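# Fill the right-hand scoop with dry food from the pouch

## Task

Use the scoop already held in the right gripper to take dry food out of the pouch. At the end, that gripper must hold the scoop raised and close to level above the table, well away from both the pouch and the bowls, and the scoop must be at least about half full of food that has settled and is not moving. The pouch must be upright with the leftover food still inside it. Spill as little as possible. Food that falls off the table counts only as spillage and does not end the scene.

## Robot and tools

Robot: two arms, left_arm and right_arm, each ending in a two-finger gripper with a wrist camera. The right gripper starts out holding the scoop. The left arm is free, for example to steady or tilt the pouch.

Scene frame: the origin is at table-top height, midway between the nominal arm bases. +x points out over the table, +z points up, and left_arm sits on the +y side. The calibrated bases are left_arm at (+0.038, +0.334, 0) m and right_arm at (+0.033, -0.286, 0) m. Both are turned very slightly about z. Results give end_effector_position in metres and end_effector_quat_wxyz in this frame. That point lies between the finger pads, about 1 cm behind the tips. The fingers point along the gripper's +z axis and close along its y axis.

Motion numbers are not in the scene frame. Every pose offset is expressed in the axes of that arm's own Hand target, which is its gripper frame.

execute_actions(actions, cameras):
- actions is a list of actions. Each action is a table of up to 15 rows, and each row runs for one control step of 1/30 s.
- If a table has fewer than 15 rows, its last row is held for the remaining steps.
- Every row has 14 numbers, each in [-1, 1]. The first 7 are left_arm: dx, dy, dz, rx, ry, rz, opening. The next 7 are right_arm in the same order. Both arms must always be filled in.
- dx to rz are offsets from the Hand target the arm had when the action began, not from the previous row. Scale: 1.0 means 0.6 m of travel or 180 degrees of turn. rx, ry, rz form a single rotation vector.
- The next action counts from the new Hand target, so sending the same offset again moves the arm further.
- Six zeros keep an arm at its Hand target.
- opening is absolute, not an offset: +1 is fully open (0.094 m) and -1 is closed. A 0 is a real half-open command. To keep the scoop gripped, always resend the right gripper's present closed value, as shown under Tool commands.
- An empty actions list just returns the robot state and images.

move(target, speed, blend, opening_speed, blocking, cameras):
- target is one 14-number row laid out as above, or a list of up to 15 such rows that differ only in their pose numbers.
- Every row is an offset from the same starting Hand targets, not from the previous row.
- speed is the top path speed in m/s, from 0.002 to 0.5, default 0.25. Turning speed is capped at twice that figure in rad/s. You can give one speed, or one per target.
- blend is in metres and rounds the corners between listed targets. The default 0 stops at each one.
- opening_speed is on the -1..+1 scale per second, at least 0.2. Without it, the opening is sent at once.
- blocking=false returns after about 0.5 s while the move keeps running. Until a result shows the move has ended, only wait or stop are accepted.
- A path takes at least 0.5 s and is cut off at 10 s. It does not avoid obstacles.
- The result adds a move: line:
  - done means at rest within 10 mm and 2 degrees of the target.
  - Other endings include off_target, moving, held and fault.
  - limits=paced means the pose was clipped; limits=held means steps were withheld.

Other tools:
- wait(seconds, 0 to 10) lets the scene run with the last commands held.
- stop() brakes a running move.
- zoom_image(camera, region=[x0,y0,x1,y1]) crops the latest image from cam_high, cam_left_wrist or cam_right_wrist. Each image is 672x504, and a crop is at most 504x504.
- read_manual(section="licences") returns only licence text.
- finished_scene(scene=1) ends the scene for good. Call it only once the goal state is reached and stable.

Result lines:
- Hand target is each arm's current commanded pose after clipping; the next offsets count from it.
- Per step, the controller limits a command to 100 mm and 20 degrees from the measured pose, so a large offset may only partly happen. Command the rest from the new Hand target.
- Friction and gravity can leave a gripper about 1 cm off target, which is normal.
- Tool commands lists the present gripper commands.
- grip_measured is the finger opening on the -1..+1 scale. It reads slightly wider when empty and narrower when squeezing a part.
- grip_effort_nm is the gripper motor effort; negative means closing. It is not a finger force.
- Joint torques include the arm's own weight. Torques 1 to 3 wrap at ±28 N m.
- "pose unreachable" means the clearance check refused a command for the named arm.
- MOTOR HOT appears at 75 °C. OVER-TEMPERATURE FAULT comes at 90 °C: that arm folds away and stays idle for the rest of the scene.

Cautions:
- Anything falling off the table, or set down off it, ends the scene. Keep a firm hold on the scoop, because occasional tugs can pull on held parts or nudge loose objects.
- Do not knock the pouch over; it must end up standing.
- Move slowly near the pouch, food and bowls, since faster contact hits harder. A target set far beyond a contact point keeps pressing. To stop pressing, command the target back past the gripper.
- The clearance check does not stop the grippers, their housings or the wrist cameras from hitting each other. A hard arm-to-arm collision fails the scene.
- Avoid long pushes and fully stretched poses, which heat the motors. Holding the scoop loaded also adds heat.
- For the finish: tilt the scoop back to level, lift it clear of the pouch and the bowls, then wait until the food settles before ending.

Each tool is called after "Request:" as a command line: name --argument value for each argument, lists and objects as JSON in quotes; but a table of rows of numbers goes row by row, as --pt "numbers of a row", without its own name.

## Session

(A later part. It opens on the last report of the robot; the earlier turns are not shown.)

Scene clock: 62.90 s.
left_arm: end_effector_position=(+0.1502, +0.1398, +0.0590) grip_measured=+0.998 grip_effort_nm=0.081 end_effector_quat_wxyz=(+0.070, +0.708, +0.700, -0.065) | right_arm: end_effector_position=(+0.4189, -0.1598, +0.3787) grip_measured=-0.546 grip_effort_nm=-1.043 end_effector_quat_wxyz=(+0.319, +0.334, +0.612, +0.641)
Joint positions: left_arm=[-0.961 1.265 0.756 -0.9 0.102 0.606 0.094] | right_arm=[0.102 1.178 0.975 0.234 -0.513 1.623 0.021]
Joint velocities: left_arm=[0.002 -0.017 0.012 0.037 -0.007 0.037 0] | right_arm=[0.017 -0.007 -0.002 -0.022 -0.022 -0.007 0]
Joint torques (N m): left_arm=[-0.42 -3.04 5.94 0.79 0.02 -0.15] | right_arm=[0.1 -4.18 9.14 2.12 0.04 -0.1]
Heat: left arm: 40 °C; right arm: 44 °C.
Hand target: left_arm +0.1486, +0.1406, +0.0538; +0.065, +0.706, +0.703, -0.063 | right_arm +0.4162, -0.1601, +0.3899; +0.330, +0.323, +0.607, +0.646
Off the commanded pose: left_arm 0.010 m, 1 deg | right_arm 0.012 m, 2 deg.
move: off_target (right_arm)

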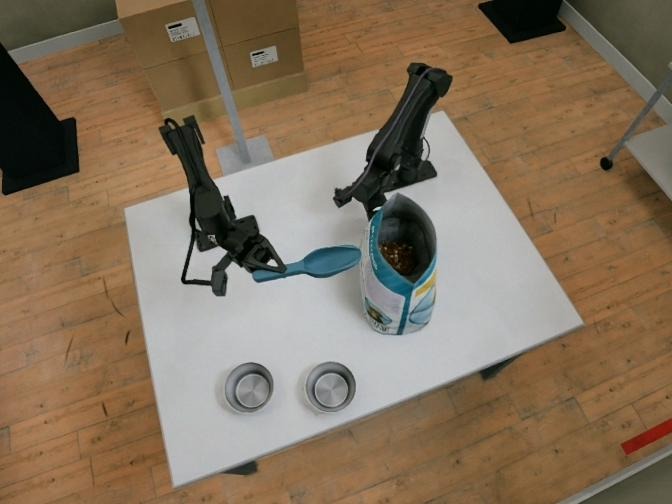

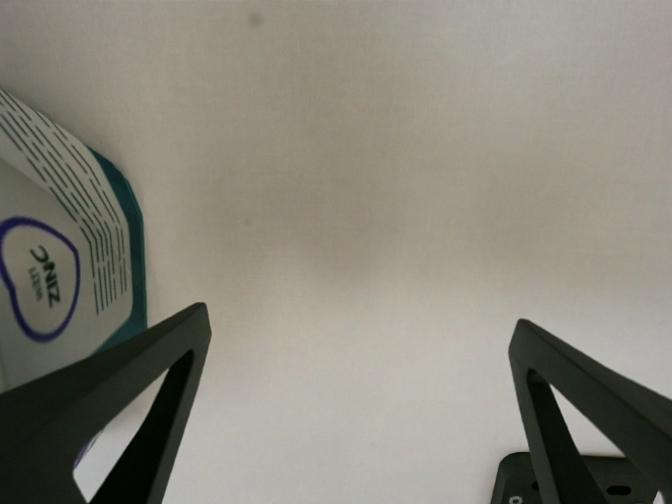

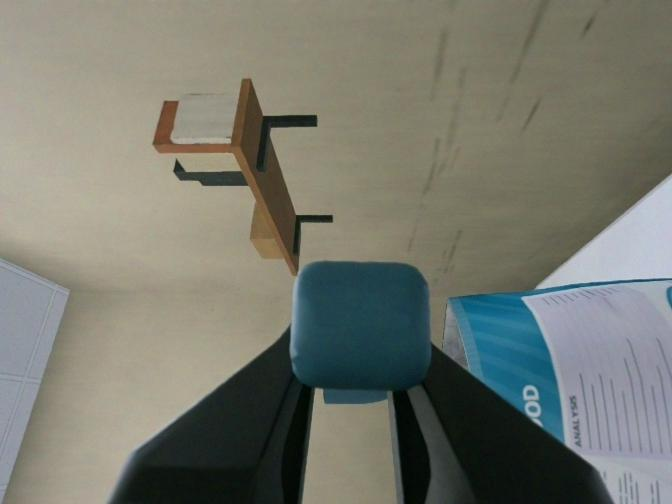

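Request:
move --target '[-0.0192,0.1333,0.0037,0,0,0,1.0,0,0,0,0,0,0,-0.977304]' --speed 0.08

Request:
zoom_image --camera "cam_high" --region '[330, 160, 500, 340]'

Scene clock: 64.90 s.
left_arm: end_effector_position=(+0.2077, +0.1398, +0.0503) grip_measured=+0.998 grip_effort_nm=0.076 end_effector_quat_wxyz=(+0.033, +0.706, +0.704, -0.072) | right_arm: end_effector_position=(+0.4189, -0.1598, +0.3787) grip_measured=-0.546 grip_effort_nm=-1.048 end_effector_quat_wxyz=(+0.319, +0.334, +0.612, +0.641)
Joint positions: left_arm=[-0.748 1.512 0.925 -0.923 0.145 0.814 0.094] | right_arm=[0.102 1.178 0.975 0.234 -0.513 1.623 0.021]
Joint velocities: left_arm=[0.017 -0.007 -0.012 0.037 -0.037 -0.051 0] | right_arm=[0.002 -0.002 0.007 0.037 -0.022 -0.022 0.001]
Joint torques (N m): left_arm=[1.13 -4.67 9.13 0.97 -0.07 0.11] | right_arm=[0.01 -4.25 9.18 2.13 0.03 -0.1]
Heat: left arm: 40 °C; right arm: 44 °C.
Hand target: left_arm +0.2279, +0.1292, +0.0541; +0.064, +0.706, +0.702, -0.064 | right_arm +0.4162, -0.1601, +0.3899; +0.330, +0.323, +0.607, +0.646
Off the commanded pose: left_arm 0.024 m, 4 deg | right_arm 0.012 m, 2 deg.
move: off_target (left_arm, right_arm)

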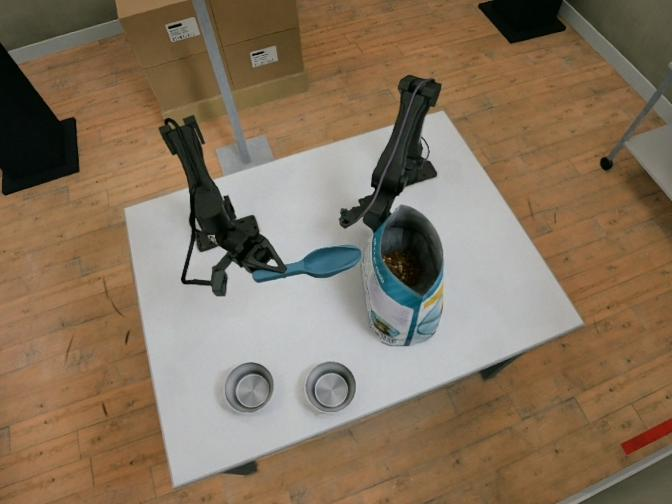

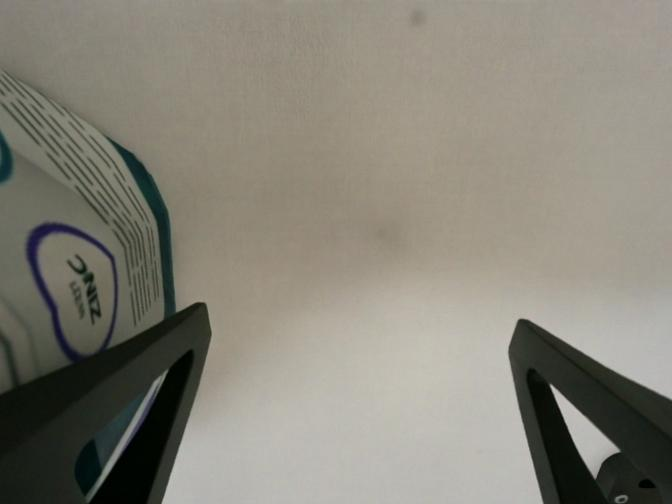

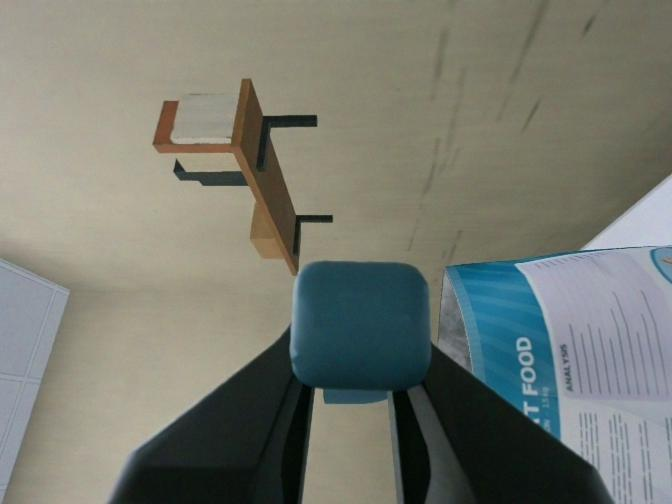

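Scaled by 2.800 from the camera's 672x504 image, which has a finer 960x720 frame.

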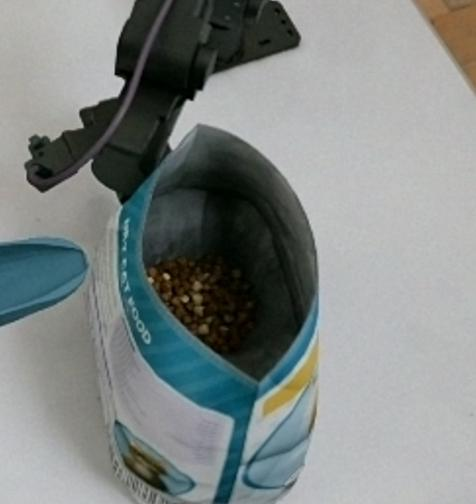

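Request:
move --pt "0.0115 -0.0833 -0.1212 0 0 0 -0.85 0 0 0 0 0 0 -0.977304" --pt "0.15 0.0537 -0.5803 -0.1577 -0.1739 -0.3009 -0.85 0 0 0 0 0 0 -0.977304" --speed 0.25 --blend 0.02

Scene clock: 73.03 s.
left_arm: end_effector_position=(+0.2613, +0.2819, +0.3750) grip_measured=-0.848 grip_effort_nm=-0.095 end_effector_quat_wxyz=(+0.370, +0.242, +0.893, -0.088) | right_arm: end_effector_position=(+0.4189, -0.1598, +0.3787) grip_measured=-0.546 grip_effort_nm=-1.043 end_effector_quat_wxyz=(+0.319, +0.334, +0.612, +0.641)
Joint positions: left_arm=[0.069 1.145 1.799 -1.528 0.383 0.452 0.007] | right_arm=[0.102 1.178 0.975 0.234 -0.513 1.623 0.021]
Joint velocities: left_arm=[0.012 0.017 -0.007 0.022 0.037 -0.007 0] | right_arm=[-0.002 0.002 -0.002 0.007 0.051 0.007 -0.001]
Joint torques (N m): left_arm=[0.4 -0.94 7.09 1.43 0.25 -0.15] | right_arm=[0.06 -4.26 9.11 2.14 0.05 -0.11]
Heat: left arm: 39 °C; right arm: 44 °C.
Hand target: left_arm +0.2585, +0.2809, +0.3777; +0.368, +0.237, +0.894, -0.095 | right_arm +0.4162, -0.1601, +0.3899; +0.330, +0.323, +0.607, +0.646
Off the commanded pose: left_arm 0.006 m, 1 deg | right_arm 0.012 m, 2 deg.
move: off_target (right_arm)

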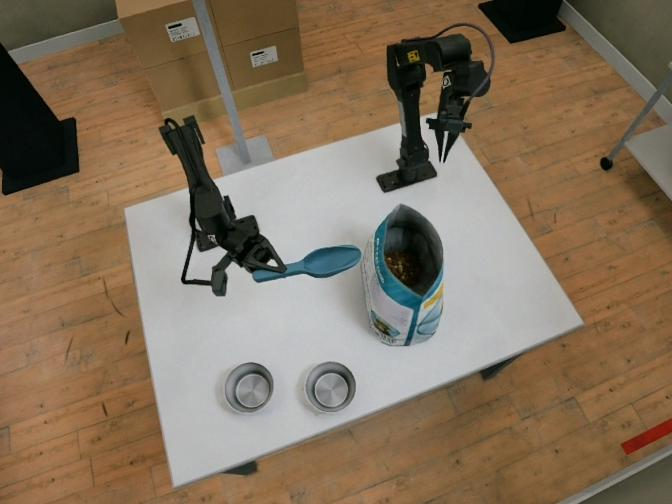

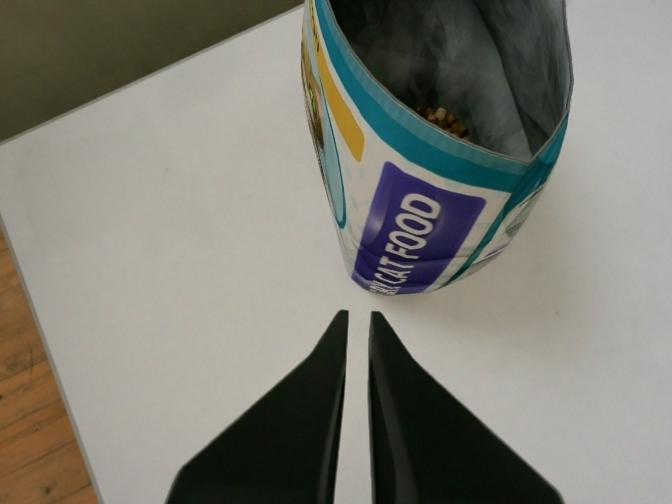

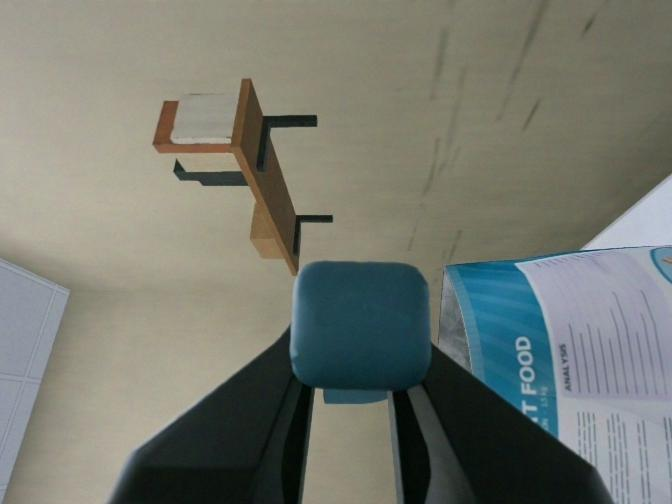

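Request:
move --target '[-0.041,0.1213,0.3408,0.1516,-0.056,0.1261,-0.85,-0.097,-0.0055,-0.1819,0.0781,-0.0263,-0.0624,-0.977304]' --speed 0.2

Scene clock: 78.33 s.
left_arm: end_effector_position=(+0.4327, +0.2645, +0.2483) grip_measured=-0.848 grip_effort_nm=-0.085 end_effector_quat_wxyz=(+0.389, +0.475, +0.752, -0.241) | right_arm: end_effector_position=(+0.3645, -0.2735, +0.3585) grip_measured=-0.546 grip_effort_nm=-1.043 end_effector_quat_wxyz=(+0.350, +0.351, +0.694, +0.522)
Joint positions: left_arm=[0.186 1.737 1.651 -1.126 0.9 1.131 0.007] | right_arm=[-0.384 1.039 1.091 -0.386 -0.874 1.189 0.021]
Joint velocities: left_arm=[-0.012 0.002 -0.002 0.095 -0.022 0.007 0] | right_arm=[0.002 -0.017 0.002 -0.022 -0.022 -0.007 0]
Joint torques (N m): left_arm=[0.18 -7.6 9.18 0.79 0.57 0.06] | right_arm=[-0.4 -3 11.32 1.86 -0.26 -0.17]
Heat: left arm: 39 °C; right arm: 44 °C.
Hand target: left_arm +0.4352, +0.2637, +0.2512; +0.392, +0.477, +0.747, -0.248 | right_arm +0.3604, -0.2722, +0.3791; +0.372, +0.327, +0.694, +0.523
Off the commanded pose: left_arm 0.003 m, 1 deg | right_arm 0.022 m, 4 deg.
move: off_target (right_arm)

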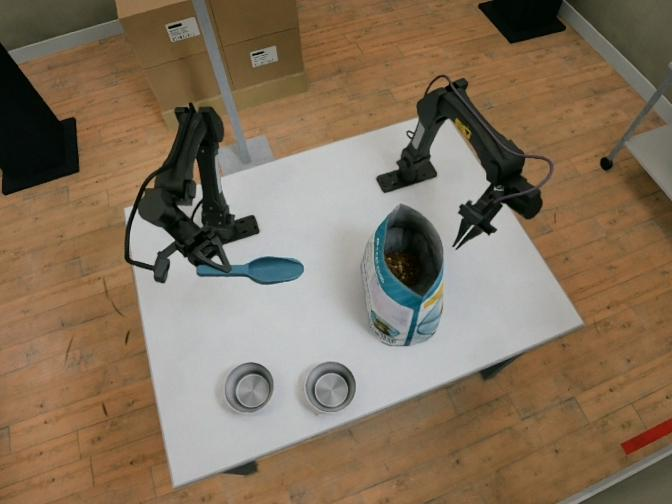

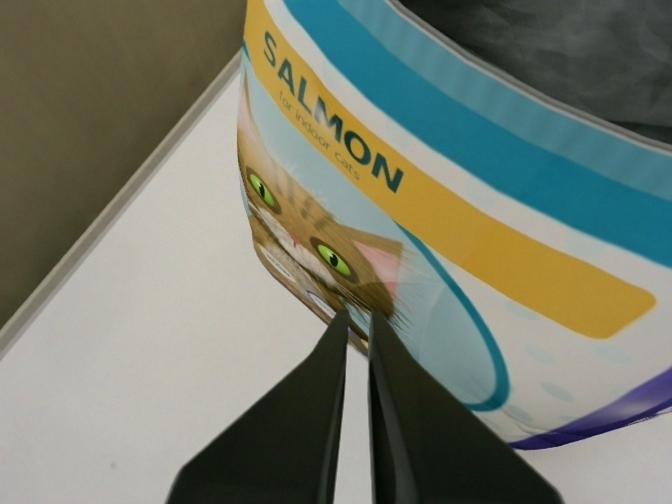

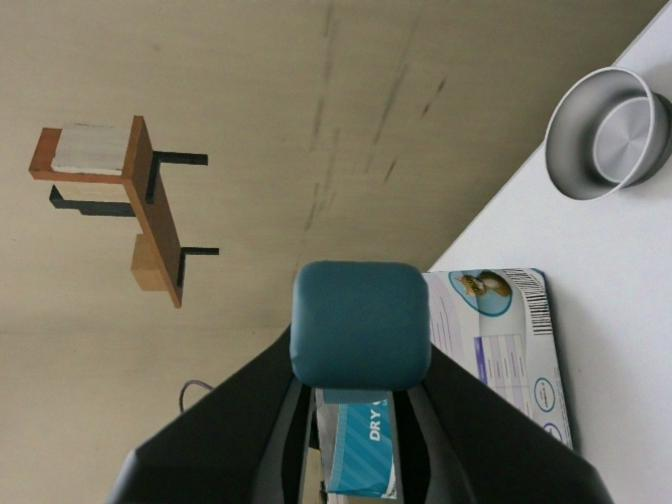

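Request:
move --pt "-0.0293 -0.0427 0.0418 0 0 0 -0.85 0 0 0 0 0 0 -0.977304" --pt "-0.0987 -0.093 0.0667 0 0 0 -0.85 0 0 0 0 0 0 -0.977304" --speed '[0.15,0.06]'

Scene clock: 80.50 s.
left_arm: end_effector_position=(+0.4179, +0.1828, +0.2666) grip_measured=-0.848 grip_effort_nm=-0.090 end_effector_quat_wxyz=(+0.381, +0.475, +0.753, -0.249) | right_arm: end_effector_position=(+0.3644, -0.2734, +0.3583) grip_measured=-0.546 grip_effort_nm=-1.043 end_effector_quat_wxyz=(+0.350, +0.351, +0.694, +0.522)
Joint positions: left_arm=[-0.057 1.626 1.575 -0.939 0.796 0.812 0.007] | right_arm=[-0.384 1.039 1.091 -0.387 -0.875 1.188 0.021]
Joint velocities: left_arm=[-0.002 -0.002 0.007 -0.051 -0.066 -0.037 -0.001] | right_arm=[0.002 -0.002 0.007 0.007 -0.037 -0.022 -0.001]
Joint torques (N m): left_arm=[-0.39 -11.02 7.49 1.4 0.36 -0.15] | right_arm=[-0.47 -2.97 11.29 1.82 -0.24 -0.2]
Heat: left arm: 39 °C; right arm: 44 °C.
Hand target: left_arm +0.4135, +0.1805, +0.2777; +0.393, +0.477, +0.747, -0.248 | right_arm +0.3604, -0.2722, +0.3791; +0.372, +0.327, +0.694, +0.523
Off the commanded pose: left_arm 0.012 m, 1 deg | right_arm 0.021 m, 4 deg.
move: off_target (left_arm, right_arm)

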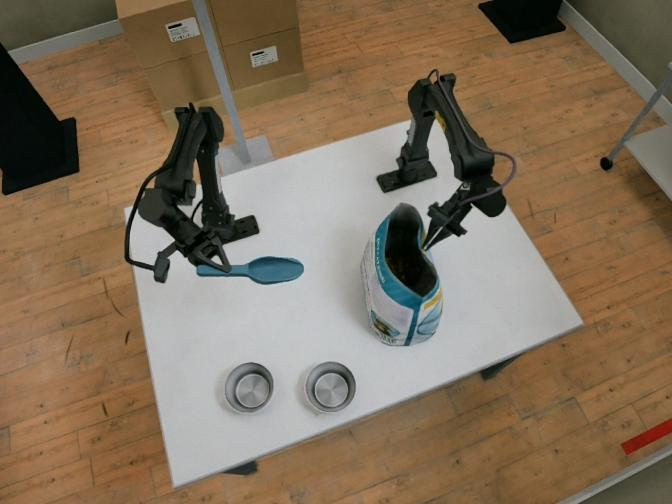

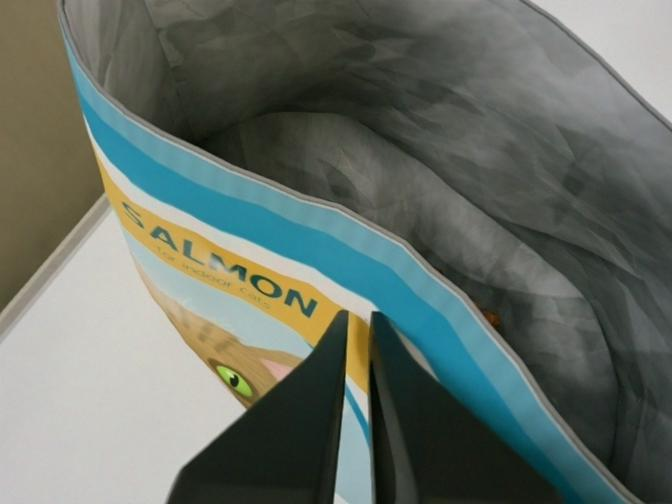

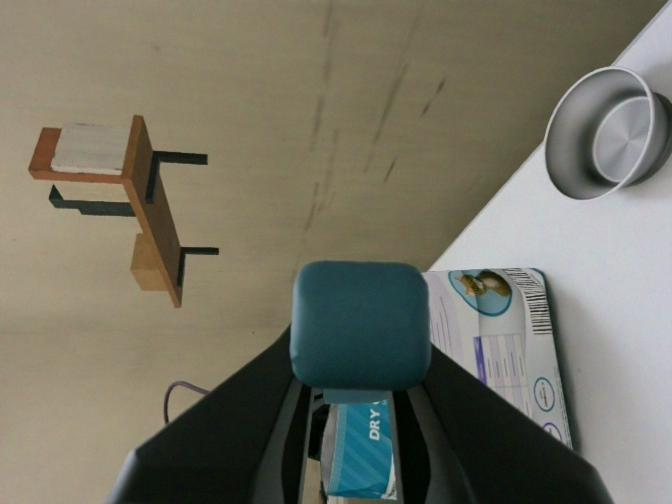

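Request:
zoom_image --camera "cam_high" --region '[330, 180, 500, 360]'

Scaled by 2.800 from the camera's 672x504 image, which has a finer 960x720 frame.

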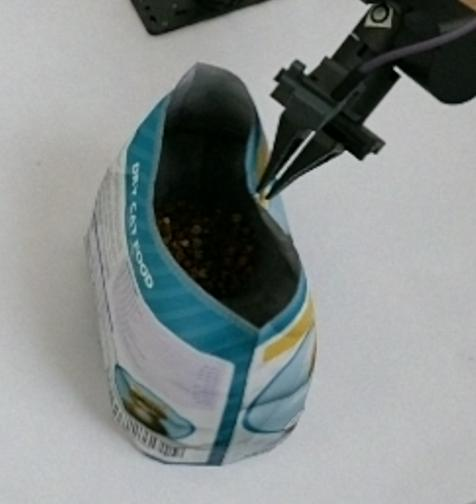

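Request:
move --pt "0.0212 0.0747 -0.0942 0 0 0 -0.85 0 0 0 0 0 0 -0.977304" --pt "-0.0502 0.0392 -0.1375 -0.1432 0.04 -0.115 -0.85 0 0 0 0 0 0 -0.977304" --speed 0.2

Request:
zoom_image --camera "cam_high" --region '[330, 180, 500, 360]'

Scene clock: 85.47 s.
left_arm: end_effector_position=(+0.4201, +0.2384, +0.3338) grip_measured=-0.848 grip_effort_nm=-0.090 end_effector_quat_wxyz=(+0.376, +0.253, +0.884, -0.112) | right_arm: end_effector_position=(+0.3644, -0.2733, +0.3582) grip_measured=-0.546 grip_effort_nm=-1.038 end_effector_quat_wxyz=(+0.349, +0.351, +0.695, +0.522)
Joint positions: left_arm=[-0.092 1.53 1.814 -1.106 0.332 0.328 0.007] | right_arm=[-0.384 1.039 1.091 -0.387 -0.875 1.188 0.021]
Joint velocities: left_arm=[0.002 -0.007 0.002 -0.007 -0.007 0.007 -0.001] | right_arm=[-0.007 0.012 0.007 -0.081 -0.022 -0.022 0]
Joint torques (N m): left_arm=[-0.42 -9.09 9.1 1.54 0.11 -0.15] | right_arm=[-0.46 -2.93 11.3 1.83 -0.25 -0.19]
Heat: left arm: 39 °C; right arm: 44 °C.
Hand target: left_arm +0.4129, +0.2374, +0.3488; +0.388, +0.252, +0.879, -0.111 | right_arm +0.3603, -0.2722, +0.3791; +0.372, +0.327, +0.694, +0.523
Off the commanded pose: left_arm 0.017 m, 2 deg | right_arm 0.021 m, 4 deg.
move: off_target (left_arm, right_arm)

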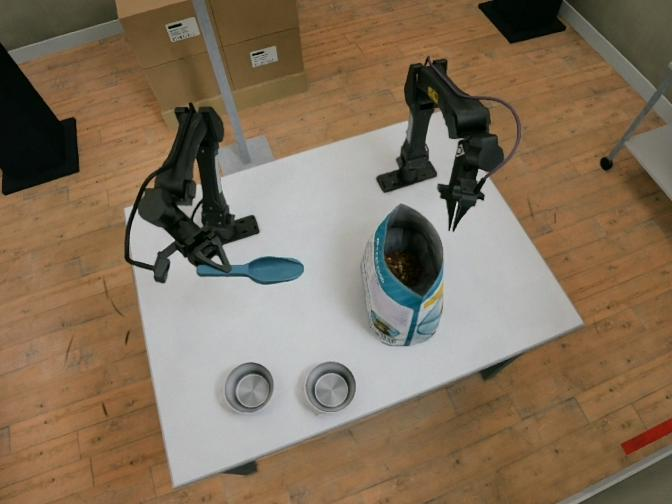

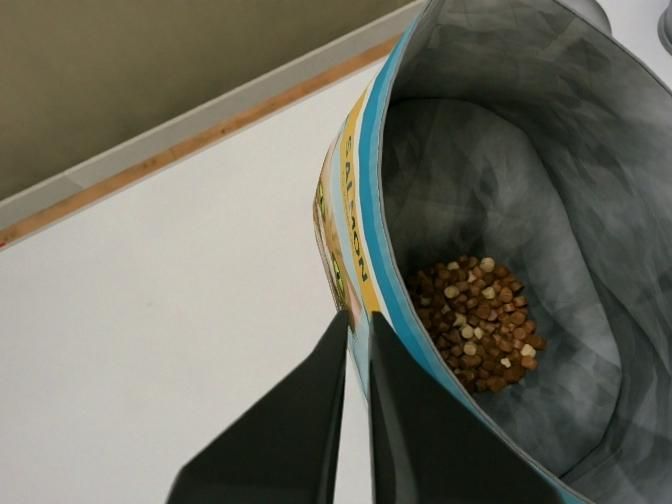

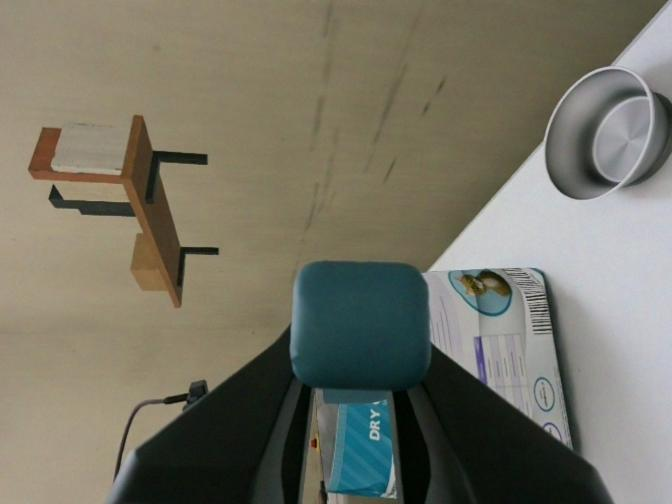

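Scaled by 2.800 from the camera's 672x504 image, which has a finer 960x720 frame.

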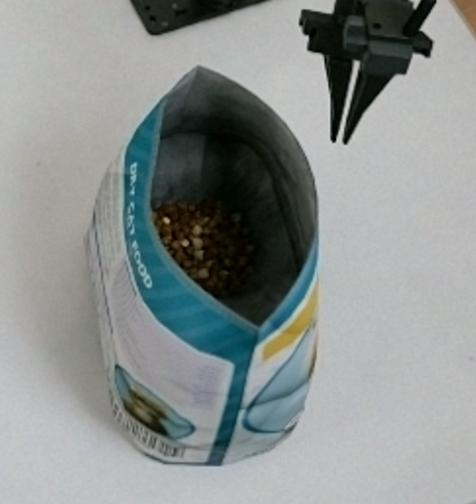

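Request:
move --pt "0 0 0 0 0 0 1.0 0 0 0 0 0 0 -0.977304" --pt "-0.0008 -0.014 0.1833 0 0 0 1.0 0 0 0 0 0 0 -0.977304" --speed 0.12

Request:
zoom_image --camera "cam_high" --region '[330, 180, 500, 360]'

Scene clock: 87.83 s.
left_arm: end_effector_position=(+0.4758, +0.1883, +0.2869) grip_measured=+0.998 grip_effort_nm=0.081 end_effector_quat_wxyz=(+0.399, +0.256, +0.874, -0.110) | right_arm: end_effector_position=(+0.3644, -0.2733, +0.3582) grip_measured=-0.546 grip_effort_nm=-1.038 end_effector_quat_wxyz=(+0.349, +0.351, +0.695, +0.522)
Joint positions: left_arm=[-0.224 1.641 1.681 -0.784 0.241 0.233 0.094] | right_arm=[-0.384 1.039 1.091 -0.387 -0.875 1.188 0.021]
Joint velocities: left_arm=[0.007 -0.002 0.022 0.007 0.037 -0.007 -0.001] | right_arm=[-0.012 -0.017 -0.007 0.051 -0.051 0.007 0]
Joint torques (N m): left_arm=[-0.28 -7.25 6.86 1.94 0.01 -0.14] | right_arm=[-0.53 -2.88 11.18 1.82 -0.25 -0.19]
Heat: left arm: 39 °C; right arm: 45 °C.
Hand target: left_arm +0.4781, +0.1867, +0.2761; +0.389, +0.252, +0.879, -0.111 | right_arm +0.3603, -0.2722, +0.3791; +0.372, +0.327, +0.694, +0.523
Off the commanded pose: left_arm 0.012 m, 1 deg | right_arm 0.021 m, 4 deg.
move: off_target (left_arm, right_arm)

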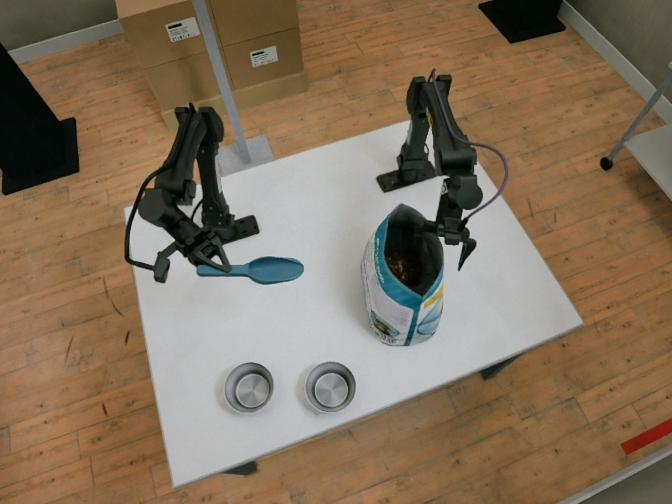

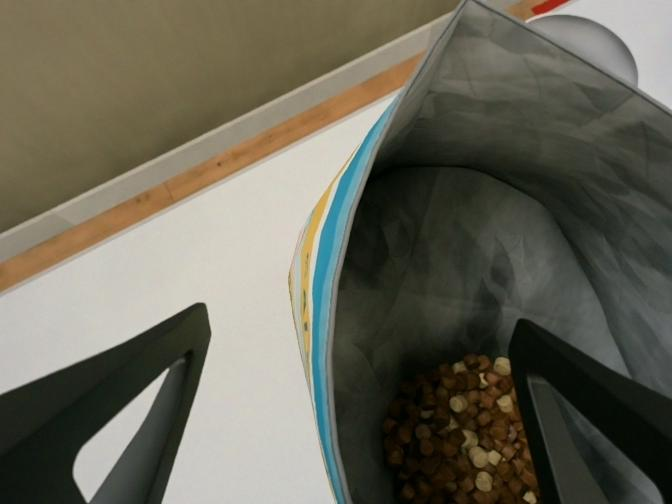

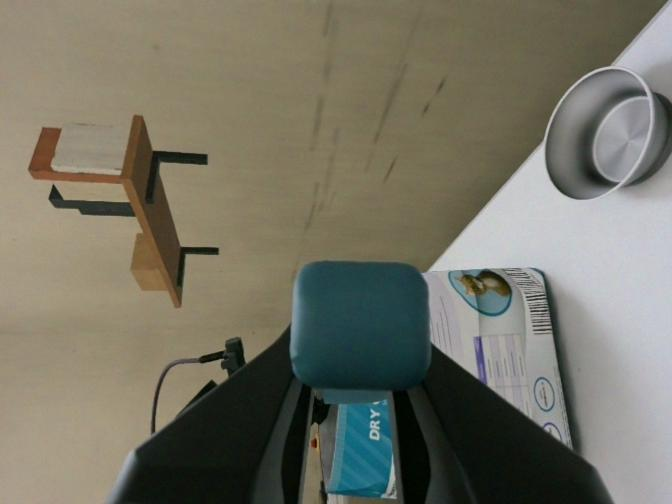

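Scaled by 2.800 from the camera's 672x504 image, which has a finer 960x720 frame.

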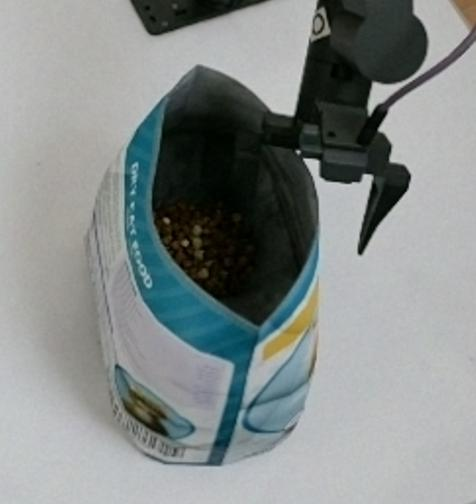

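Request:
move --target '[0,0,0.033,0,0,0,1.0,0,0,0,0,0,0,-0.977304]' --speed 0.1 --cameras '[]'

Request:
move --target '[0,0,0,0,0,0,-1.0,0,0,0,0,0,0,-0.977304]' --speed 0.1 --opening_speed 1.5

Request:
zoom_image --camera "cam_high" --region '[330, 180, 500, 360]'

Scene clock: 88.97 s.
left_arm: end_effector_position=(+0.4882, +0.1809, +0.2777) grip_measured=+0.998 grip_effort_nm=0.081 end_effector_quat_wxyz=(+0.403, +0.255, +0.872, -0.111) | right_arm: end_effector_position=(+0.3644, -0.2733, +0.3582) grip_measured=-0.546 grip_effort_nm=-1.043 end_effector_quat_wxyz=(+0.349, +0.351, +0.695, +0.522)
Joint positions: left_arm=[-0.236 1.677 1.676 -0.733 0.234 0.222 0.094] | right_arm=[-0.384 1.039 1.091 -0.387 -0.875 1.188 0.021]
Joint velocities: left_arm=[-0.012 -0.012 -0.022 0.022 0.051 -0.022 0.001] | right_arm=[-0.012 -0.007 0.007 0.051 0.007 0.037 0.001]
Joint torques (N m): left_arm=[-0.4 -7.27 6.71 1.95 0.01 -0.13] | right_arm=[-0.49 -2.93 11.25 1.84 -0.25 -0.18]
Heat: left arm: 39 °C; right arm: 45 °C.
Hand target: left_arm +0.4907, +0.1790, +0.2630; +0.389, +0.252, +0.879, -0.111 | right_arm +0.3603, -0.2722, +0.3791; +0.372, +0.327, +0.694, +0.523
Off the commanded pose: left_arm 0.015 m, 2 deg | right_arm 0.021 m, 4 deg.
move: off_target (left_arm, right_arm)
No camera images: "cameras" was empty.

Scene clock: 90.53 s.
left_arm: end_effector_position=(+0.4895, +0.1809, +0.2778) grip_measured=-0.984 grip_effort_nm=-0.886 end_effector_quat_wxyz=(+0.404, +0.253, +0.872, -0.108) | right_arm: end_effector_position=(+0.3644, -0.2733, +0.3582) grip_measured=-0.546 grip_effort_nm=-1.043 end_effector_quat_wxyz=(+0.349, +0.351, +0.695, +0.522)
Joint positions: left_arm=[-0.238 1.679 1.676 -0.727 0.225 0.219 0.001] | right_arm=[-0.384 1.039 1.091 -0.387 -0.875 1.188 0.021]
Joint velocities: left_arm=[-0.002 -0.007 0.017 -0.022 -0.007 -0.022 -0.001] | right_arm=[0.002 0.002 0.007 0.051 0.022 0.037 -0.001]
Joint torques (N m): left_arm=[-0.18 -7.46 6.75 1.89 0.09 -0.1] | right_arm=[-0.46 -3.14 11.29 1.83 -0.26 -0.2]
Heat: left arm: 39 °C; right arm: 45 °C.
Hand target: left_arm +0.4906, +0.1790, +0.2630; +0.389, +0.252, +0.879, -0.111 | right_arm +0.3603, -0.2722, +0.3791; +0.372, +0.327, +0.694, +0.523
Off the commanded pose: left_arm 0.015 m, 2 deg | right_arm 0.021 m, 4 deg.
move: off_target (left_arm, right_arm)

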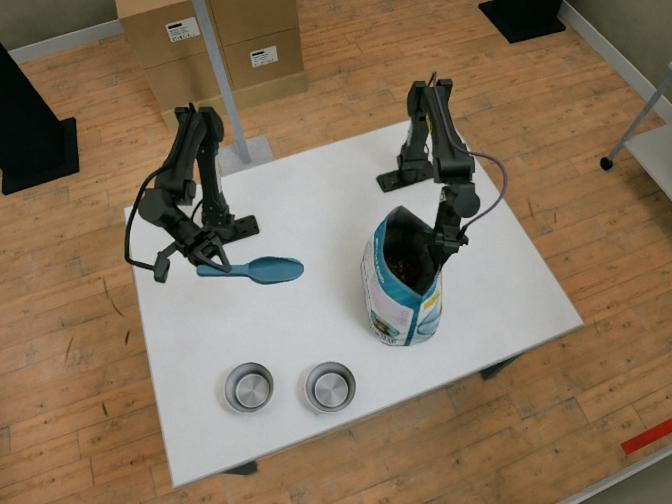

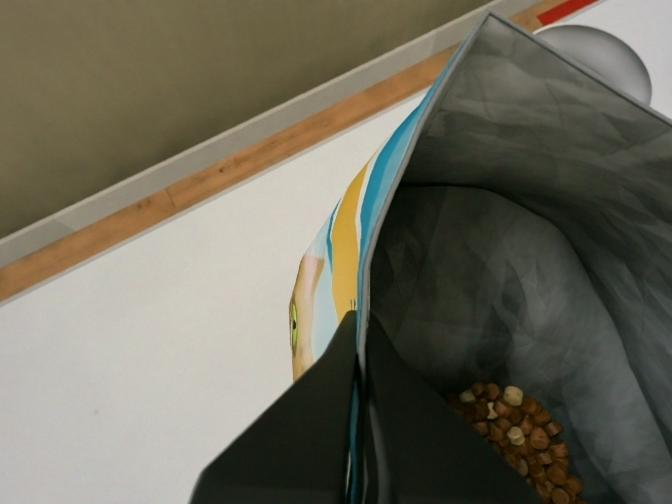

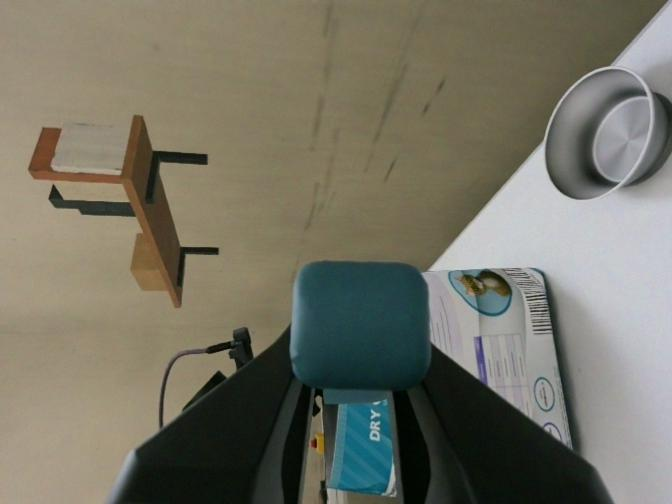

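Scaled by 2.800 from the camera's 672x504 image, which has a finer 960x720 frame.

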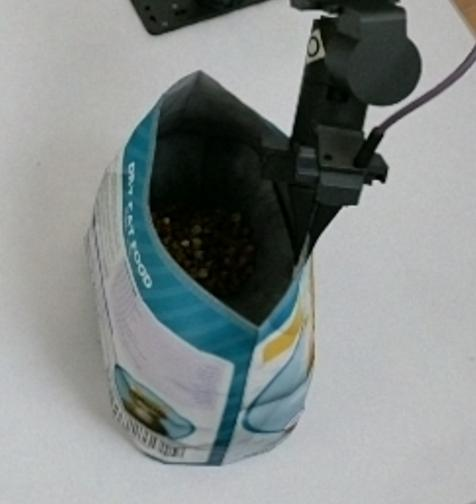

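Request:
move --target '[-0.0683,-0.1227,-0.0113,0,0,0,-1.0,0,0,0,0,0,0,-0.977304]' --speed 0.08

Request:
zoom_image --camera "cam_high" --region '[330, 180, 500, 360]'

Scene clock: 92.53 s.
left_arm: end_effector_position=(+0.4743, +0.1275, +0.2817) grip_measured=-0.984 grip_effort_nm=-0.877 end_effector_quat_wxyz=(+0.375, +0.243, +0.891, -0.075) | right_arm: end_effector_position=(+0.3644, -0.2733, +0.3582) grip_measured=-0.546 grip_effort_nm=-1.043 end_effector_quat_wxyz=(+0.349, +0.351, +0.695, +0.522)
Joint positions: left_arm=[-0.43 1.753 1.833 -0.866 0.019 0.089 0.001] | right_arm=[-0.384 1.039 1.091 -0.387 -0.875 1.188 0.021]
Joint velocities: left_arm=[-0.002 0.017 0.002 0.022 -0.022 -0.022 0] | right_arm=[-0.012 -0.002 -0.002 0.051 -0.051 -0.051 0]
Joint torques (N m): left_arm=[-1.87 -9.42 11.11 1.93 0.53 -0.27] | right_arm=[-0.42 -3.02 11.34 1.85 -0.24 -0.19]
Heat: left arm: 39 °C; right arm: 45 °C.
Hand target: left_arm +0.4715, +0.1055, +0.2991; +0.389, +0.252, +0.879, -0.111 | right_arm +0.3603, -0.2722, +0.3791; +0.372, +0.327, +0.694, +0.523
Off the commanded pose: left_arm 0.028 m, 5 deg | right_arm 0.021 m, 4 deg.
move: off_target (left_arm, right_arm)

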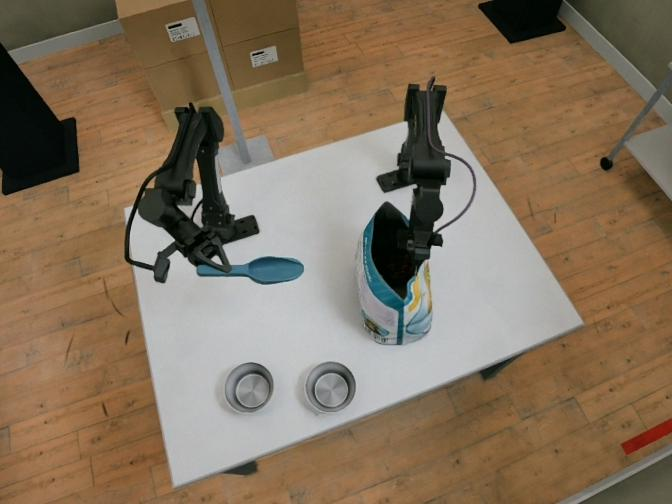

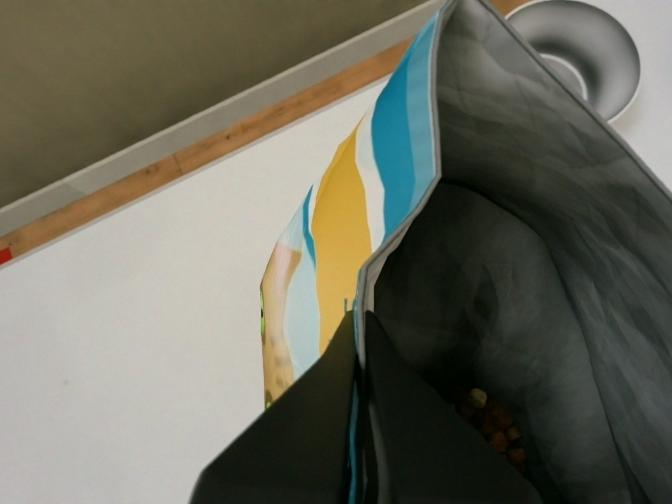

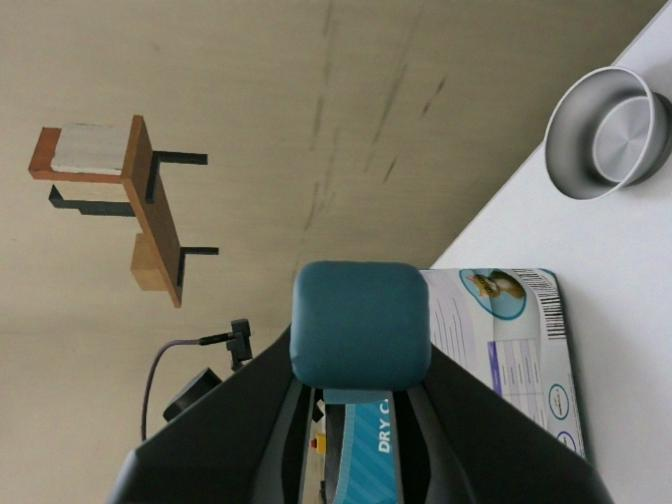

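Scaled by 2.800 from the camera's 672x504 image, which has a finer 960x720 frame.

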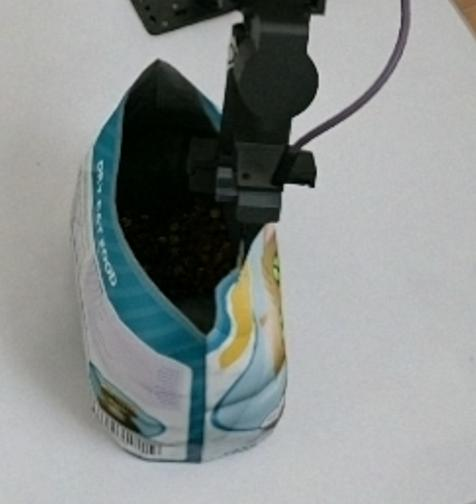

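Request:
wait --seconds 0

Scene clock: 93.37 s.
left_arm: end_effector_position=(+0.4743, +0.1275, +0.2817) grip_measured=-0.984 grip_effort_nm=-0.882 end_effector_quat_wxyz=(+0.375, +0.243, +0.891, -0.075) | right_arm: end_effector_position=(+0.3644, -0.2733, +0.3582) grip_measured=-0.546 grip_effort_nm=-1.038 end_effector_quat_wxyz=(+0.349, +0.351, +0.695, +0.522)
Joint positions: left_arm=[-0.43 1.753 1.833 -0.866 0.019 0.089 0.001] | right_arm=[-0.384 1.039 1.091 -0.387 -0.875 1.188 0.021]
Joint velocities: left_arm=[0.007 -0.002 0.017 0.051 0.007 -0.037 -0.001] | right_arm=[0.002 0.002 0.007 -0.022 -0.037 0.037 0]
Joint torques (N m): left_arm=[-1.88 -9.39 11.12 1.93 0.53 -0.27] | right_arm=[-0.44 -2.96 11.26 1.84 -0.26 -0.17]
Heat: left arm: 39 °C; right arm: 45 °C.
Hand target: left_arm +0.4715, +0.1055, +0.2991; +0.389, +0.252, +0.879, -0.111 | right_arm +0.3603, -0.2722, +0.3791; +0.372, +0.327, +0.694, +0.523
Tool commands: left_gripper/opening=-1.0 right_gripper/opening=-0.977304
Off the commanded pose: left_arm 0.028 m, 5 deg | right_arm 0.021 m, 4 deg.

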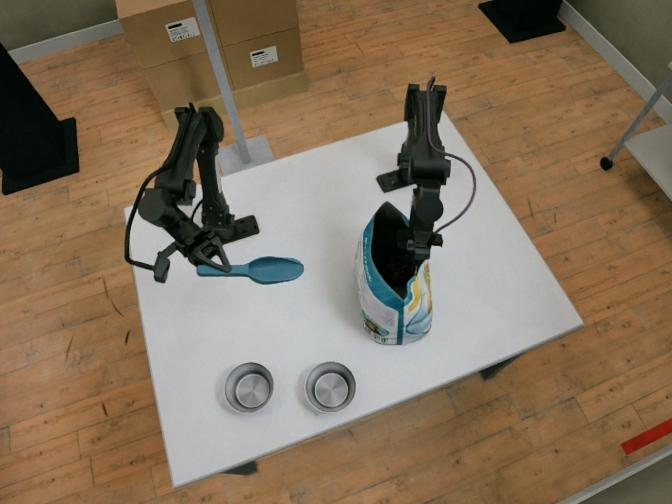

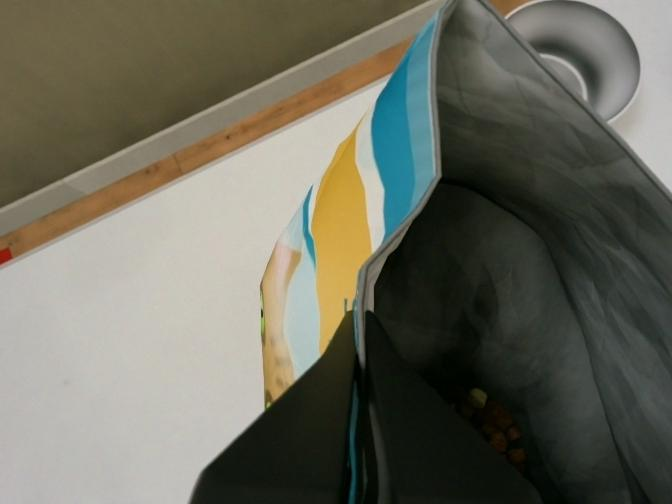

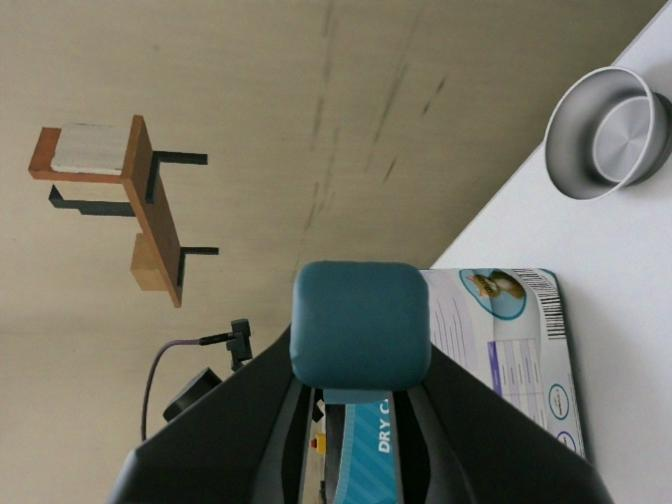

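Request:
move --target '[-0.0672,-0.0423,-0.0253,0,0,0,-1,0,0,0,0,0,0,-0.977304]' --speed 0.05

Scene clock: 95.47 s.
left_arm: end_effector_position=(+0.4648, +0.0918, +0.3046) grip_measured=-0.984 grip_effort_nm=-0.886 end_effector_quat_wxyz=(+0.341, +0.259, +0.900, -0.083) | right_arm: end_effector_position=(+0.3644, -0.2733, +0.3582) grip_measured=-0.546 grip_effort_nm=-1.038 end_effector_quat_wxyz=(+0.349, +0.351, +0.695, +0.522)
Joint positions: left_arm=[-0.511 1.912 2.188 -1.13 0.001 0.044 0.001] | right_arm=[-0.384 1.039 1.091 -0.387 -0.875 1.188 0.021]
Joint velocities: left_arm=[-0.002 -0.002 0.002 0.051 -0.037 -0.037 -0.001] | right_arm=[-0.017 0.002 -0.007 0.037 0.022 -0.066 0.002]
Joint torques (N m): left_arm=[-0.96 -11.3 12.22 2.32 0.2 -0.3] | right_arm=[-0.44 -3.02 11.28 1.83 -0.26 -0.15]
Heat: left arm: 40 °C; right arm: 45 °C.
Hand target: left_arm +0.4719, +0.0763, +0.3397; +0.389, +0.252, +0.879, -0.111 | right_arm +0.3603, -0.2722, +0.3791; +0.372, +0.327, +0.694, +0.523
Off the commanded pose: left_arm 0.039 m, 7 deg | right_arm 0.021 m, 4 deg.
move: off_target (left_arm, right_arm)

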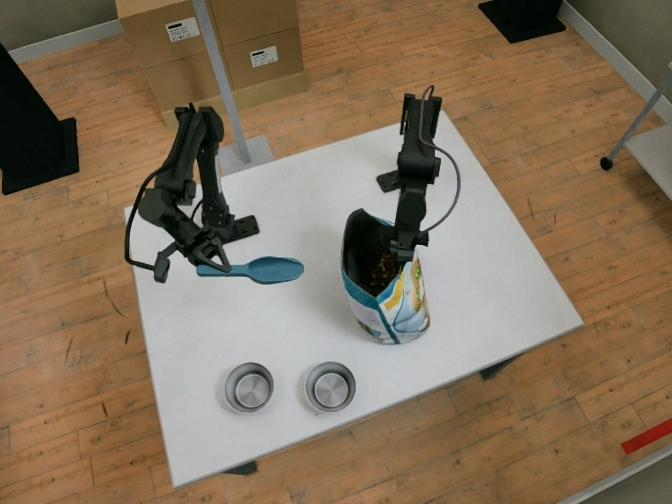

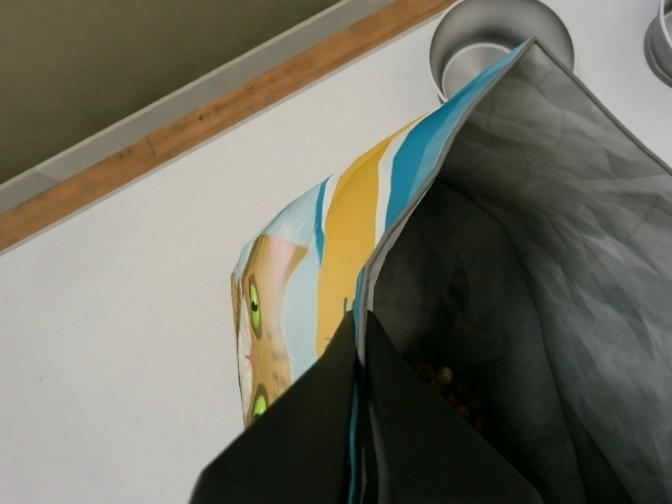

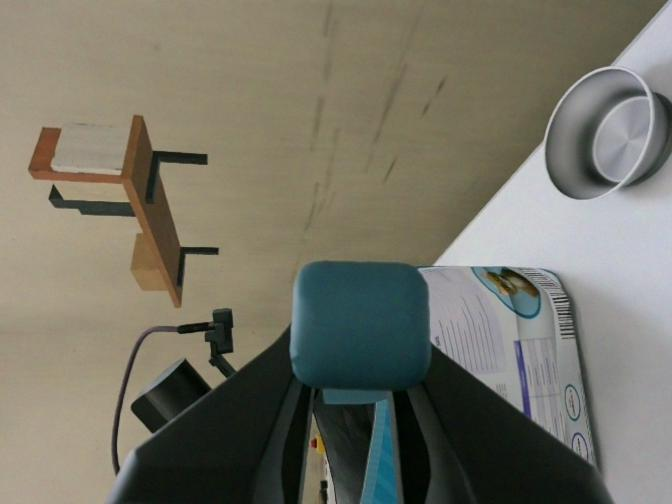

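Request:
zoom_image --camera "cam_high" --region '[300, 180, 480, 360]'

Scaled by 2.800 from the camera's 672x504 image, which has a finer 960x720 frame.

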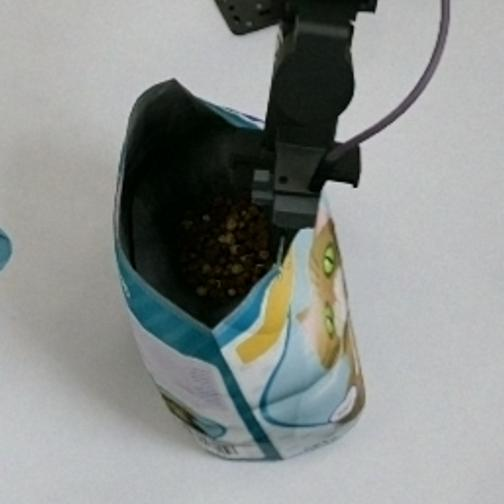

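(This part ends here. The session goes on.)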